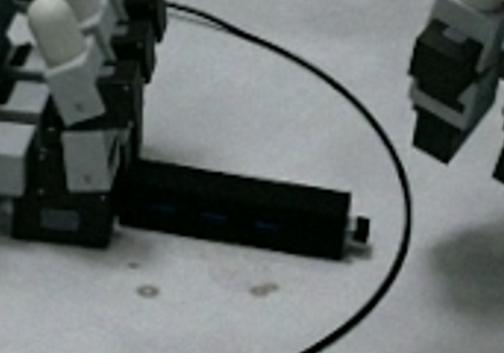

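>>> {"name": "execute_actions", "arguments": {"actions": [[[0,0,0,0,0,0,-0.479,0,-0.85,0.45,-0.479,0,-0.85,0.45,-0.205,0,-0.85,0.45,0.714,0.678,0.226,0.168,0.8,-0.4,0.018,0.006,0,0,0,0.01,-0.1075,0,-0.85,0.45,-0.1075,0,-0.85,0.45,-0.1075,0,-0.85,0.45,0.714,0.678,0.226,0.168,0.8,-0.4]],[[0,0,0,0,0,0,-0.479,0,-0.85,0.45,-0.479,0,-0.85,0.45,-0.205,0,-0.85,0.45,0.714,0.678,0.226,0.168,0.8,-0.4,0.012,0.006,0,0,0,0,-0.1075,0,-0.85,0.45,-0.1075,0,-0.85,0.45,-0.1075,0,-0.85,0.45,0.714,0.678,0.226,0.168,0.8,-0.4]]], "cameras": ["cam_low"]}}

>>> {"name": "zoom_image", "arguments": {"camera": "cam_low", "region": [365, 300, 485, 384]}}

Scene clock: 2352.23 s.
left_arm: end_effector_position=(+0.5088, +0.5038, +0.0808) hand_goal=(-0.478, +0.000, -0.850, +0.450, -0.478, +0.000, -0.850, +0.450, -0.204, +0.000, -0.850, +0.450, +0.714, +0.678, +0.226, +0.168) hand_measured=(-0.470, +0.000, -0.848, +0.452, -0.464, +0.000, -0.848, +0.452, -0.200, +0.000, -0.848, +0.452, +0.714, +0.678, +0.222, +0.168) hand_current_ma=(+42, +0, +8, +11, +72, +0, +9, +12, +24, +0, +15, +12, -3, -4, -31, -2) hand_state=(goal, goal, goal, goal, goal, goal, goal, goal, goal, goal, goal, goal, goal, goal, goal, goal) hand_current_limit=0.80 hand_speed=-0.40 end_effector_quat_wxyz=(+0.055, +0.723, +0.683, -0.088) | right_arm: end_effector_position=(+0.5516, +0.3074, +0.0673) hand_goal=(-0.108, +0.000, -0.850, +0.450, -0.108, +0.000, -0.850, +0.450, -0.108, +0.000, -0.850, +0.450, +0.714, +0.678, +0.226, +0.168) hand_measured=(-0.096, +0.000, -0.848, +0.452, -0.104, +0.000, -0.848, +0.452, -0.112, +0.000, -0.848, +0.452, +0.720, +0.678, +0.222, +0.168) hand_current_ma=(+30, +0, +2, +4, +6, +0, +2, +4, -10, +0, +2, +4, +10, -1, -8, +0) hand_state=(goal, goal, goal, goal, goal, goal, goal, goal, goal, goal, goal, goal, goal, goal, goal, goal) hand_current_limit=0.80 hand_speed=-0.40 end_effector_quat_wxyz=(-0.047, -0.192, +0.944, +0.265)
Joint positions: left_arm=[0.511 1.821 1.421 -1.311 0.156 0.532] | right_arm=[0.668 2.689 2.63 -1.336 -0.519 -1.251]
Joint torques (N m): left_arm=[0.26 -15.03 11.43 -0.25 0.14 0.38] | right_arm=[-0.91 -18.2 13.16 0.39 -0.06 -0.08]
Heat: left arm: hottest shoulder 34 °C; right arm: hottest elbow 48 °C.
Hand target: left_arm +0.5214, +0.5118, +0.1066; +0.062, +0.729, +0.679, -0.067 | right_arm +0.5642, +0.3010, +0.0464; -0.046, -0.192, +0.946, +0.256
Off the commanded pose: left_arm 0.030 m, 3 deg | right_arm 0.025 m, 1 deg.
Step readings (end_effector_position of left_arm | right_arm):
0: (+0.5088, +0.5038, +0.0808) | (+0.5322, +0.3002, +0.0668)
1: (+0.5088, +0.5038, +0.0808) | (+0.5325, +0.3001, +0.0670)
2: (+0.5088, +0.5038, +0.0808) | (+0.5328, +0.3005, +0.0672)
4: (+0.5088, +0.5038, +0.0808) | (+0.5350, +0.3020, +0.0670)
8: (+0.5088, +0.5038, +0.0808) | (+0.5403, +0.3032, +0.0671)
15: (+0.5088, +0.5038, +0.0808) | (+0.5433, +0.3037, +0.0669)
16: (+0.5088, +0.5038, +0.0808) | (+0.5434, +0.3039, +0.0672)
17: (+0.5088, +0.5038, +0.0808) | (+0.5438, +0.3042, +0.0671)
19: (+0.5088, +0.5038, +0.0808) | (+0.5456, +0.3054, +0.0671)
23: (+0.5088, +0.5038, +0.0808) | (+0.5493, +0.3064, +0.0673)
30: (+0.5088, +0.5038, +0.0808) | (+0.5514, +0.3071, +0.0672)
Images, in order (width x height): cam_low 672x504.

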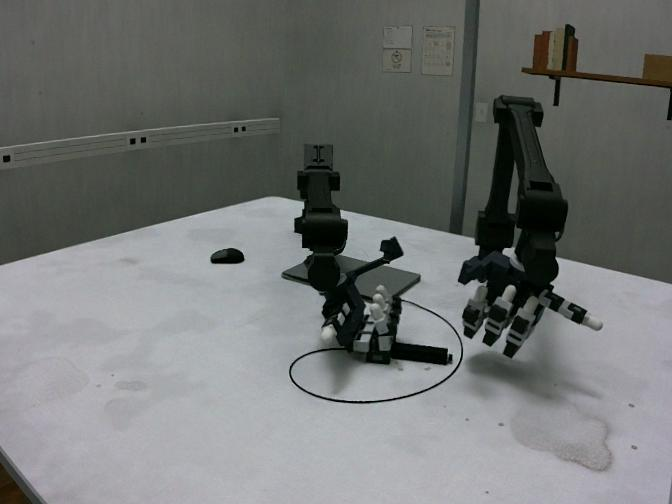

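Scaled by 4.200 from the camera's 672x504 image, which has a finer 960x720 frame.

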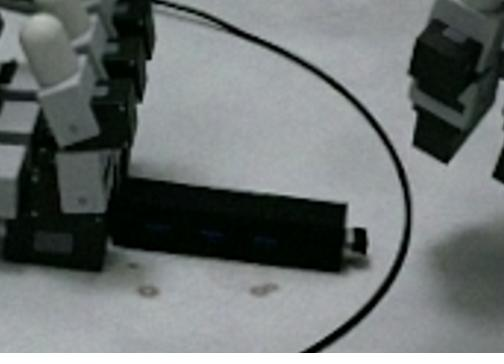

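>>> {"name": "execute_actions", "arguments": {"actions": [[[-0.017,0.0,0,0,0,0.055,-0.479,0,-0.85,0.45,-0.479,0,-0.85,0.45,-0.205,0,-0.85,0.45,0.714,0.678,0.226,0.168,0.8,-0.4,0,0.005,-0.005,0,0,0,-0.1075,0,-0.85,0.45,-0.1075,0,-0.85,0.45,-0.1075,0,-0.85,0.45,0.714,0.678,0.226,0.168,0.8,-0.4]],[[-0.017,0.0,-0.02,0,0,0.05,-0.479,0,-0.85,0.45,-0.479,0,-0.85,0.45,-0.205,0,-0.85,0.45,0.714,0.678,0.226,0.168,0.8,-0.4,0.0,0.005,0,0,0,0,-0.1075,0,-0.85,0.45,-0.1075,0,-0.85,0.45,-0.1075,0,-0.85,0.45,0.714,0.678,0.226,0.168,0.8,-0.4]],[[0,0.0,-0.05,0,0,0,-0.479,0,-0.85,0.45,-0.479,0,-0.85,0.45,-0.205,0,-0.85,0.45,0.714,0.678,0.226,0.168,0.8,-0.4,0.0,0,0,0,0,0,-0.1075,0,-0.85,0.45,-0.1075,0,-0.85,0.45,-0.1075,0,-0.85,0.45,0.714,0.678,0.226,0.168,0.8,-0.4]]], "cameras": ["cam_low"]}}

>>> {"name": "zoom_image", "arguments": {"camera": "cam_low", "region": [385, 310, 485, 380]}}

Scene clock: 2385.23 s.
left_arm: end_effector_position=(+0.4950, +0.5137, +0.0646) hand_goal=(-0.478, +0.000, -0.850, +0.450, -0.478, +0.000, -0.850, +0.450, -0.204, +0.000, -0.850, +0.450, +0.714, +0.678, +0.226, +0.168) hand_measured=(-0.470, +0.000, -0.848, +0.452, -0.464, +0.000, -0.848, +0.452, -0.200, +0.000, -0.848, +0.452, +0.714, +0.678, +0.222, +0.168) hand_current_ma=(+42, +0, +8, +11, +72, +0, +9, +12, +25, +0, +15, +12, -3, -4, -31, -2) hand_state=(goal, goal, goal, goal, goal, goal, goal, goal, goal, goal, goal, goal, goal, goal, goal, goal) hand_current_limit=0.80 hand_speed=-0.40 end_effector_quat_wxyz=(+0.070, +0.609, +0.787, -0.061) | right_arm: end_effector_position=(+0.5551, +0.3102, +0.0672) hand_goal=(-0.108, +0.000, -0.850, +0.450, -0.108, +0.000, -0.850, +0.450, -0.108, +0.000, -0.850, +0.450, +0.714, +0.678, +0.226, +0.168) hand_measured=(-0.096, +0.000, -0.848, +0.452, -0.104, +0.000, -0.848, +0.452, -0.112, +0.000, -0.848, +0.452, +0.720, +0.678, +0.222, +0.168) hand_current_ma=(+30, +0, +2, +4, +6, +0, +2, +4, -10, +0, +2, +4, +10, -1, -8, +0) hand_state=(goal, goal, goal, goal, goal, goal, goal, goal, goal, goal, goal, goal, goal, goal, goal, goal) hand_current_limit=0.80 hand_speed=-0.40 end_effector_quat_wxyz=(-0.047, -0.192, +0.944, +0.265)
Joint positions: left_arm=[0.495 1.762 1.286 -1.141 0.181 0.2] | right_arm=[0.668 2.728 2.706 -1.373 -0.519 -1.252]
Joint torques (N m): left_arm=[-1.14 -12.81 8.12 1.21 0.02 0.03] | right_arm=[-0.5 -17.67 13.01 0.51 -0.03 -0.02]
Heat: left arm: hottest shoulder 34 °C; right arm: hottest elbow 51 °C.
Hand target: left_arm +0.5008, +0.5119, +0.0645; +0.072, +0.607, +0.789, -0.056 | right_arm +0.5640, +0.3071, +0.0433; -0.046, -0.192, +0.946, +0.256
Off the commanded pose: left_arm 0.006 m, 1 deg | right_arm 0.026 m, 1 deg.
Step readings (end_effector_position of left_arm | right_arm):
0: (+0.5088, +0.5038, +0.0808) | (+0.5516, +0.3074, +0.0673)
1: (+0.5088, +0.5039, +0.0808) | (+0.5516, +0.3074, +0.0670)
2: (+0.5089, +0.5040, +0.0811) | (+0.5517, +0.3075, +0.0673)
4: (+0.5089, +0.5051, +0.0821) | (+0.5521, +0.3078, +0.0671)
8: (+0.5066, +0.5082, +0.0871) | (+0.5527, +0.3083, +0.0670)
15: (+0.5061, +0.5127, +0.0940) | (+0.5532, +0.3087, +0.0671)
16: (+0.5058, +0.5130, +0.0934) | (+0.5533, +0.3088, +0.0673)
17: (+0.5058, +0.5136, +0.0925) | (+0.5534, +0.3089, +0.0673)
19: (+0.5028, +0.5135, +0.0884) | (+0.5539, +0.3092, +0.0672)
23: (+0.4940, +0.5112, +0.0786) | (+0.5544, +0.3096, +0.0671)
30: (+0.4941, +0.5116, +0.0759) | (+0.5548, +0.3100, +0.0673)
31: (+0.4944, +0.5118, +0.0759) | (+0.5549, +0.3100, +0.0673)
32: (+0.4951, +0.5124, +0.0760) | (+0.5549, +0.3100, +0.0670)
34: (+0.4969, +0.5137, +0.0735) | (+0.5549, +0.3100, +0.0670)
38: (+0.4945, +0.5130, +0.0662) | (+0.5550, +0.3101, +0.0673)
45: (+0.4949, +0.5136, +0.0645) | (+0.5551, +0.3102, +0.0671)
Images, in order (width x height): cam_low 672x504.

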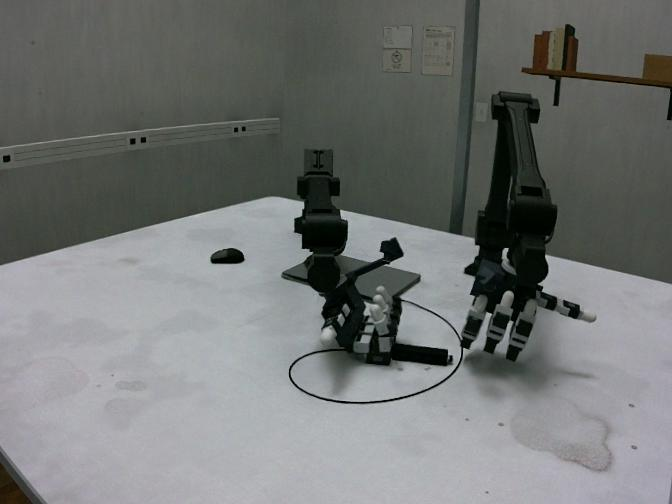

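Scaled by 5.040 from the camera's 672x504 image, which has a finer 960x720 frame.

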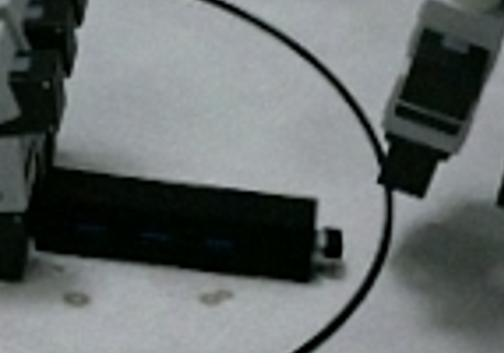

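>>> {"name": "execute_actions", "arguments": {"actions": [[[0.004,-0.017,-0.02,0,0,0,-0.479,0,-0.85,0.45,-0.479,0,-0.85,0.45,-0.205,0,-0.85,0.45,0.714,0.678,0.226,0.168,0.8,-0.4,0,0,0,0,0,0,-0.1075,0,-0.85,0.45,-0.1075,0,-0.85,0.45,-0.1075,0,-0.85,0.45,0.714,0.678,0.226,0.168,0.8,-0.4]],[[0.002,0,-0.03,0,0,0,-0.479,0,-0.85,0.45,-0.479,0,-0.85,0.45,-0.205,0,-0.85,0.45,0.714,0.678,0.226,0.168,0.8,-0.4,0.0,0,0,0,0,0,-0.1075,0,-0.85,0.45,-0.1075,0,-0.85,0.45,-0.1075,0,-0.85,0.45,0.714,0.678,0.226,0.168,0.8,-0.4]]], "cameras": ["cam_low"]}}

>>> {"name": "zoom_image", "arguments": {"camera": "cam_low", "region": [385, 310, 485, 380]}}

Scene clock: 2394.77 s.
left_arm: end_effector_position=(+0.4998, +0.5031, +0.0415) hand_goal=(-0.478, +0.000, -0.850, +0.450, -0.478, +0.000, -0.850, +0.450, -0.204, +0.000, -0.850, +0.450, +0.714, +0.678, +0.226, +0.168) hand_measured=(-0.470, +0.000, -0.848, +0.452, -0.464, +0.000, -0.848, +0.452, -0.200, +0.000, -0.848, +0.452, +0.714, +0.678, +0.222, +0.168) hand_current_ma=(+42, +0, +8, +11, +72, +0, +9, +12, +25, +0, +15, +12, -3, -4, -31, -2) hand_state=(goal, goal, goal, goal, goal, goal, goal, goal, goal, goal, goal, goal, goal, goal, goal, goal) hand_current_limit=0.80 hand_speed=-0.40 end_effector_quat_wxyz=(+0.073, +0.611, +0.787, -0.055) | right_arm: end_effector_position=(+0.5551, +0.3102, +0.0672) hand_goal=(-0.108, +0.000, -0.850, +0.450, -0.108, +0.000, -0.850, +0.450, -0.108, +0.000, -0.850, +0.450, +0.714, +0.678, +0.226, +0.168) hand_measured=(-0.096, +0.000, -0.848, +0.452, -0.104, +0.000, -0.848, +0.452, -0.112, +0.000, -0.848, +0.452, +0.720, +0.678, +0.222, +0.168) hand_current_ma=(+30, +0, +2, +4, +6, +0, +2, +4, -10, +0, +2, +4, +10, -1, -8, +0) hand_state=(goal, goal, goal, goal, goal, goal, goal, goal, goal, goal, goal, goal, goal, goal, goal, goal) hand_current_limit=0.80 hand_speed=-0.40 end_effector_quat_wxyz=(-0.047, -0.192, +0.944, +0.265)
Joint positions: left_arm=[0.471 1.785 1.246 -1.063 0.181 0.177] | right_arm=[0.668 2.728 2.706 -1.373 -0.519 -1.252]
Joint torques (N m): left_arm=[-0.91 -11.81 7.98 1.22 0.04 0.04] | right_arm=[-0.5 -17.9 13.14 0.51 -0.03 -0.02]
Heat: left arm: hottest elbow 34 °C; right arm: hottest elbow 51 °C.
Hand target: left_arm +0.5045, +0.5018, +0.0346; +0.072, +0.607, +0.789, -0.055 | right_arm +0.5640, +0.3071, +0.0433; -0.046, -0.192, +0.946, +0.256
Off the commanded pose: left_arm 0.008 m, 0 deg | right_arm 0.026 m, 1 deg.
Step readings (end_effector_position of left_arm | right_arm):
0: (+0.4951, +0.5138, +0.0646) | (+0.5551, +0.3102, +0.0672)
1: (+0.4953, +0.5137, +0.0646) | (+0.5551, +0.3102, +0.0672)
2: (+0.4959, +0.5129, +0.0643) | (+0.5551, +0.3102, +0.0672)
4: (+0.4970, +0.5119, +0.0629) | (+0.5551, +0.3102, +0.0672)
8: (+0.4972, +0.5058, +0.0587) | (+0.5551, +0.3102, +0.0672)
15: (+0.4989, +0.5023, +0.0580) | (+0.5551, +0.3102, +0.0672)
16: (+0.4989, +0.5024, +0.0579) | (+0.5551, +0.3102, +0.0672)
17: (+0.4995, +0.5027, +0.0578) | (+0.5551, +0.3102, +0.0672)
19: (+0.5008, +0.5033, +0.0566) | (+0.5551, +0.3102, +0.0672)
23: (+0.5011, +0.5035, +0.0497) | (+0.5551, +0.3102, +0.0672)
30: (+0.4995, +0.5029, +0.0414) | (+0.5551, +0.3102, +0.0672)
Images, in order (width x height): cam_low 672x504.

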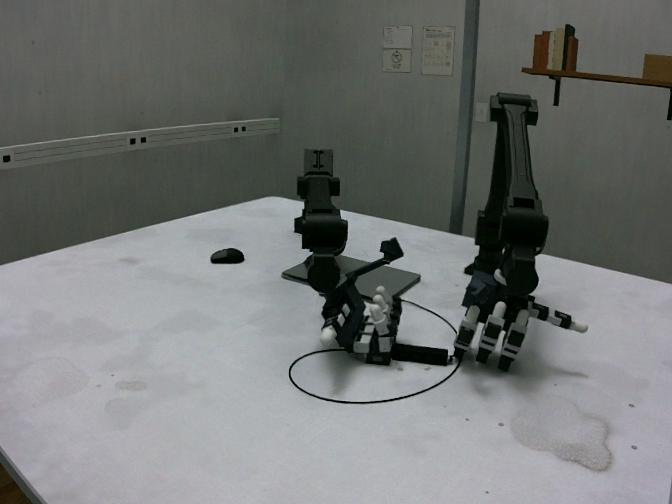

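Scaled by 5.040 from the camera's 672x504 image, which has a finer 960x720 frame.

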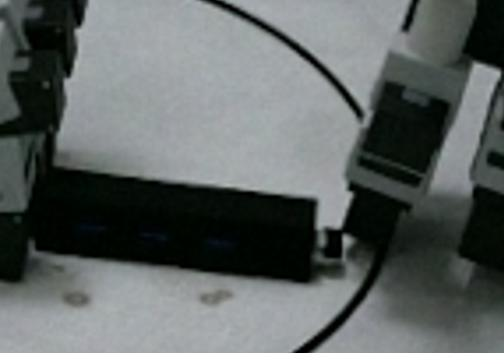

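>>> {"name": "execute_actions", "arguments": {"actions": [[[0.005,-0.008,-0.015,0,0,0,-0.479,0,-0.85,0.45,-0.479,0,-0.85,0.45,-0.205,0,-0.85,0.45,0.714,0.678,0.226,0.168,0.8,-0.4,-0.03,0.025,-0.01,0,0,0,-0.1075,0,-0.85,0.45,-0.1075,0,-0.85,0.45,-0.1075,0,-0.85,0.45,0.714,0.678,0.226,0.168,0.8,-0.4]],[[0.008,-0.03,-0.005,-0.003,0,-0.01,-0.479,0,-0.85,0.45,-0.479,0,-0.85,0.45,-0.205,0,-0.85,0.45,0.714,0.678,0.226,0.168,0.8,-0.4,-0.02,0.02,-0.01,0,0,0,-0.1075,0,-0.85,0.45,-0.1075,0,-0.85,0.45,-0.1075,0,-0.85,0.45,0.714,0.678,0.226,0.168,0.8,-0.4]]], "cameras": ["cam_low"]}}

>>> {"name": "zoom_image", "arguments": {"camera": "cam_low", "region": [385, 310, 485, 380]}}

Scene clock: 2408.80 s.
left_arm: end_effector_position=(+0.5078, +0.4934, +0.0385) hand_goal=(-0.478, +0.000, -0.850, +0.450, -0.478, +0.000, -0.850, +0.450, -0.204, +0.000, -0.850, +0.450, +0.714, +0.678, +0.226, +0.168) hand_measured=(-0.470, +0.000, -0.848, +0.452, -0.464, +0.000, -0.848, +0.452, -0.208, +0.000, -0.848, +0.452, +0.714, +0.678, +0.222, +0.168) hand_current_ma=(+42, +0, +8, +11, +72, +0, +9, +12, -25, +0, +15, +12, -3, -4, -31, -2) hand_state=(goal, goal, goal, goal, goal, goal, goal, goal, goal, goal, goal, goal, goal, goal, goal, goal) hand_current_limit=0.80 hand_speed=-0.40 end_effector_quat_wxyz=(+0.075, +0.615, +0.784, -0.049) | right_arm: end_effector_position=(+0.5554, +0.3177, +0.0679) hand_goal=(-0.108, +0.000, -0.850, +0.450, -0.108, +0.000, -0.850, +0.450, -0.108, +0.000, -0.850, +0.450, +0.714, +0.678, +0.226, +0.168) hand_measured=(-0.096, +0.000, -0.848, +0.452, -0.098, +0.000, -0.848, +0.452, -0.116, +0.000, -0.848, +0.452, +0.720, +0.678, +0.222, +0.168) hand_current_ma=(+30, +0, +2, +4, +28, +0, +2, +4, -18, +0, +2, +4, +10, -1, -8, +0) hand_state=(goal, goal, goal, goal, goal, goal, goal, goal, goal, goal, goal, goal, goal, goal, goal, goal) hand_current_limit=0.80 hand_speed=-0.40 end_effector_quat_wxyz=(-0.034, -0.181, +0.946, +0.267)
Joint positions: left_arm=[0.447 1.791 1.242 -1.037 0.179 0.162] | right_arm=[0.679 2.691 2.632 -1.296 -0.504 -1.208]
Joint torques (N m): left_arm=[-2.26 -11.4 7.2 1.25 0.51 0.11] | right_arm=[2.49 -19.02 7.06 1.61 -0.24 0.05]
Heat: left arm: hottest elbow 34 °C; right arm: hottest elbow 51 °C.
Hand target: left_arm +0.5123, +0.4789, +0.0226; +0.074, +0.619, +0.779, -0.060 | right_arm +0.5341, +0.3340, +0.0311; -0.046, -0.192, +0.946, +0.256
Off the commanded pose: left_arm 0.022 m, 1 deg | right_arm 0.045 m, 2 deg.
Step readings (end_effector_position of left_arm | right_arm):
0: (+0.4998, +0.5031, +0.0415) | (+0.5551, +0.3102, +0.0672)
1: (+0.4999, +0.5031, +0.0416) | (+0.5551, +0.3102, +0.0672)
2: (+0.5003, +0.5031, +0.0416) | (+0.5551, +0.3102, +0.0671)
4: (+0.5021, +0.5024, +0.0414) | (+0.5548, +0.3118, +0.0674)
8: (+0.5036, +0.5015, +0.0388) | (+0.5553, +0.3140, +0.0674)
15: (+0.5039, +0.5011, +0.0386) | (+0.5557, +0.3151, +0.0677)
16: (+0.5040, +0.5009, +0.0386) | (+0.5557, +0.3150, +0.0674)
17: (+0.5041, +0.5005, +0.0386) | (+0.5556, +0.3153, +0.0673)
19: (+0.5054, +0.4984, +0.0387) | (+0.5553, +0.3161, +0.0677)
23: (+0.5078, +0.4933, +0.0385) | (+0.5548, +0.3177, +0.0681)
30: (+0.5078, +0.4934, +0.0385) | (+0.5553, +0.3177, +0.0683)
Images, in order (width x height): cam_low 672x504.

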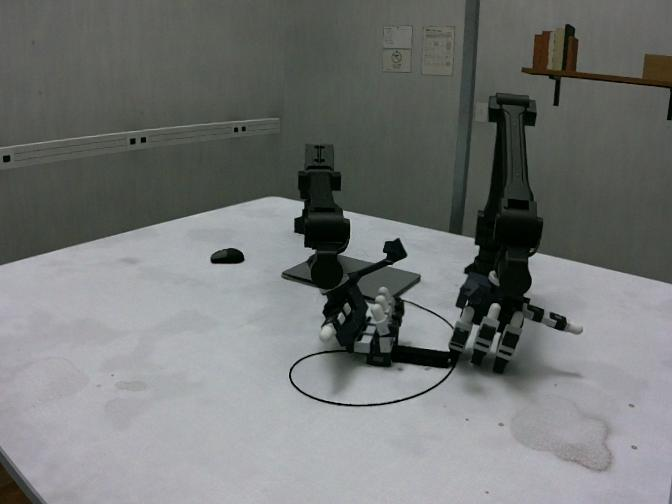

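Scaled by 5.040 from the camera's 672x504 image, which has a finer 960x720 frame.

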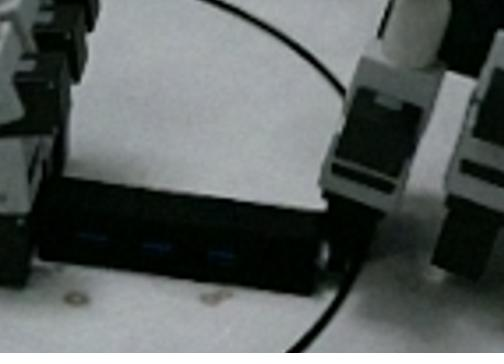

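>>> {"name": "execute_actions", "arguments": {"actions": [[[0.008,-0.03,-0.003,-0.003,0,-0.01,-0.479,0,-0.85,0.45,-0.479,0,-0.85,0.45,-0.205,0,-0.85,0.45,0.714,0.678,0.226,0.168,0.8,-0.4,-0.02,0.02,-0.01,0,0,0,-0.1075,0,-0.85,0.45,-0.1075,0,-0.85,0.45,-0.1075,0,-0.85,0.45,0.714,0.678,0.226,0.168,0.8,-0.4]],[[0.01,-0.03,-0.002,-0.003,0,-0.01,-0.479,0,-0.85,0.45,-0.479,0,-0.85,0.45,-0.205,0,-0.85,0.45,0.714,0.678,0.226,0.168,0.8,-0.4,-0.02,0.02,-0.005,0,0,0,-0.1075,0,-0.85,0.45,-0.1075,0,-0.85,0.45,-0.1075,0,-0.85,0.45,0.714,0.678,0.226,0.168,0.8,-0.4]]], "cameras": ["cam_low"]}}

>>> {"name": "zoom_image", "arguments": {"camera": "cam_low", "region": [385, 310, 485, 380]}}

Scene clock: 2420.07 s.
left_arm: end_effector_position=(+0.5204, +0.4422, +0.0336) hand_goal=(-0.478, +0.000, -0.850, +0.450, -0.478, +0.000, -0.850, +0.450, -0.204, +0.000, -0.850, +0.450, +0.714, +0.678, +0.226, +0.168) hand_measured=(-0.484, +0.000, -0.848, +0.452, -0.464, +0.000, -0.848, +0.452, -0.202, +0.000, -0.848, +0.452, +0.714, +0.678, +0.222, +0.168) hand_current_ma=(-33, +0, +8, +11, +72, +0, +9, +12, +13, +0, +15, +12, -3, -4, -31, -2) hand_state=(goal, goal, goal, goal, goal, goal, goal, goal, goal, goal, goal, goal, goal, goal, goal, goal) hand_current_limit=0.80 hand_speed=-0.40 end_effector_quat_wxyz=(+0.080, +0.640, +0.761, -0.064) | right_arm: end_effector_position=(+0.5224, +0.3533, +0.0696) hand_goal=(-0.108, +0.000, -0.850, +0.450, -0.108, +0.000, -0.850, +0.450, -0.108, +0.000, -0.850, +0.450, +0.714, +0.678, +0.226, +0.168) hand_measured=(-0.098, +0.000, -0.848, +0.452, -0.094, +0.000, -0.848, +0.452, -0.122, +0.000, -0.848, +0.452, +0.720, +0.678, +0.222, +0.168) hand_current_ma=(+27, +0, +2, +4, +38, +0, +2, +4, -36, +0, +2, +4, +10, -1, -8, +0) hand_state=(goal, goal, goal, goal, goal, goal, goal, goal, goal, goal, goal, goal, goal, goal, goal, goal) hand_current_limit=0.80 hand_speed=-0.40 end_effector_quat_wxyz=(-0.028, -0.187, +0.943, +0.273)
Joint positions: left_arm=[0.362 1.794 1.233 -1.036 0.204 0.146] | right_arm=[0.739 2.651 2.551 -1.208 -0.495 -1.15]
Joint torques (N m): left_arm=[-0.09 -10.87 7.92 1.18 0.19 0.32] | right_arm=[1.2 -17.61 8.9 0.98 -0.21 -0.03]
Heat: left arm: hottest elbow 34 °C; right arm: hottest elbow 49 °C.
Hand target: left_arm +0.5230, +0.4430, +0.0195; +0.078, +0.643, +0.759, -0.070 | right_arm +0.5102, +0.3580, +0.0222; -0.046, -0.192, +0.946, +0.256
Off the commanded pose: left_arm 0.014 m, 1 deg | right_arm 0.049 m, 3 deg.
Step readings (end_effector_position of left_arm | right_arm):
0: (+0.5078, +0.4934, +0.0385) | (+0.5555, +0.3177, +0.0682)
1: (+0.5078, +0.4933, +0.0385) | (+0.5555, +0.3177, +0.0680)
2: (+0.5078, +0.4929, +0.0383) | (+0.5553, +0.3179, +0.0678)
4: (+0.5077, +0.4921, +0.0380) | (+0.5555, +0.3179, +0.0680)
8: (+0.5075, +0.4914, +0.0376) | (+0.5556, +0.3178, +0.0679)
15: (+0.5076, +0.4911, +0.0376) | (+0.5561, +0.3177, +0.0677)
16: (+0.5076, +0.4909, +0.0375) | (+0.5561, +0.3176, +0.0676)
17: (+0.5077, +0.4906, +0.0375) | (+0.5561, +0.3177, +0.0675)
19: (+0.5077, +0.4890, +0.0370) | (+0.5566, +0.3176, +0.0677)
23: (+0.5126, +0.4668, +0.0336) | (+0.5516, +0.3257, +0.0688)
30: (+0.5207, +0.4411, +0.0336) | (+0.5242, +0.3513, +0.0695)
Images, in order (width x height): cam_low 672x504.

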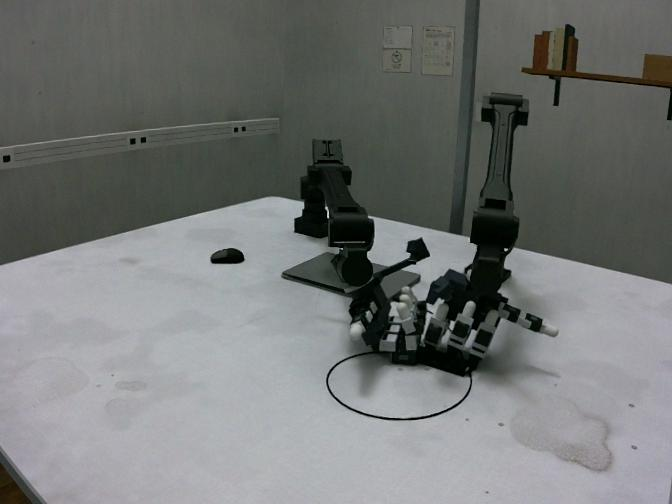

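Scaled by 5.040 from the camera's 672x504 image, which has a finer 960x720 frame.

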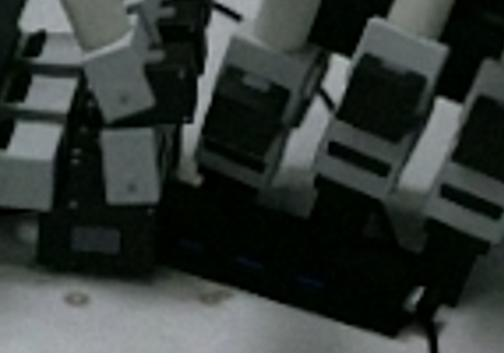

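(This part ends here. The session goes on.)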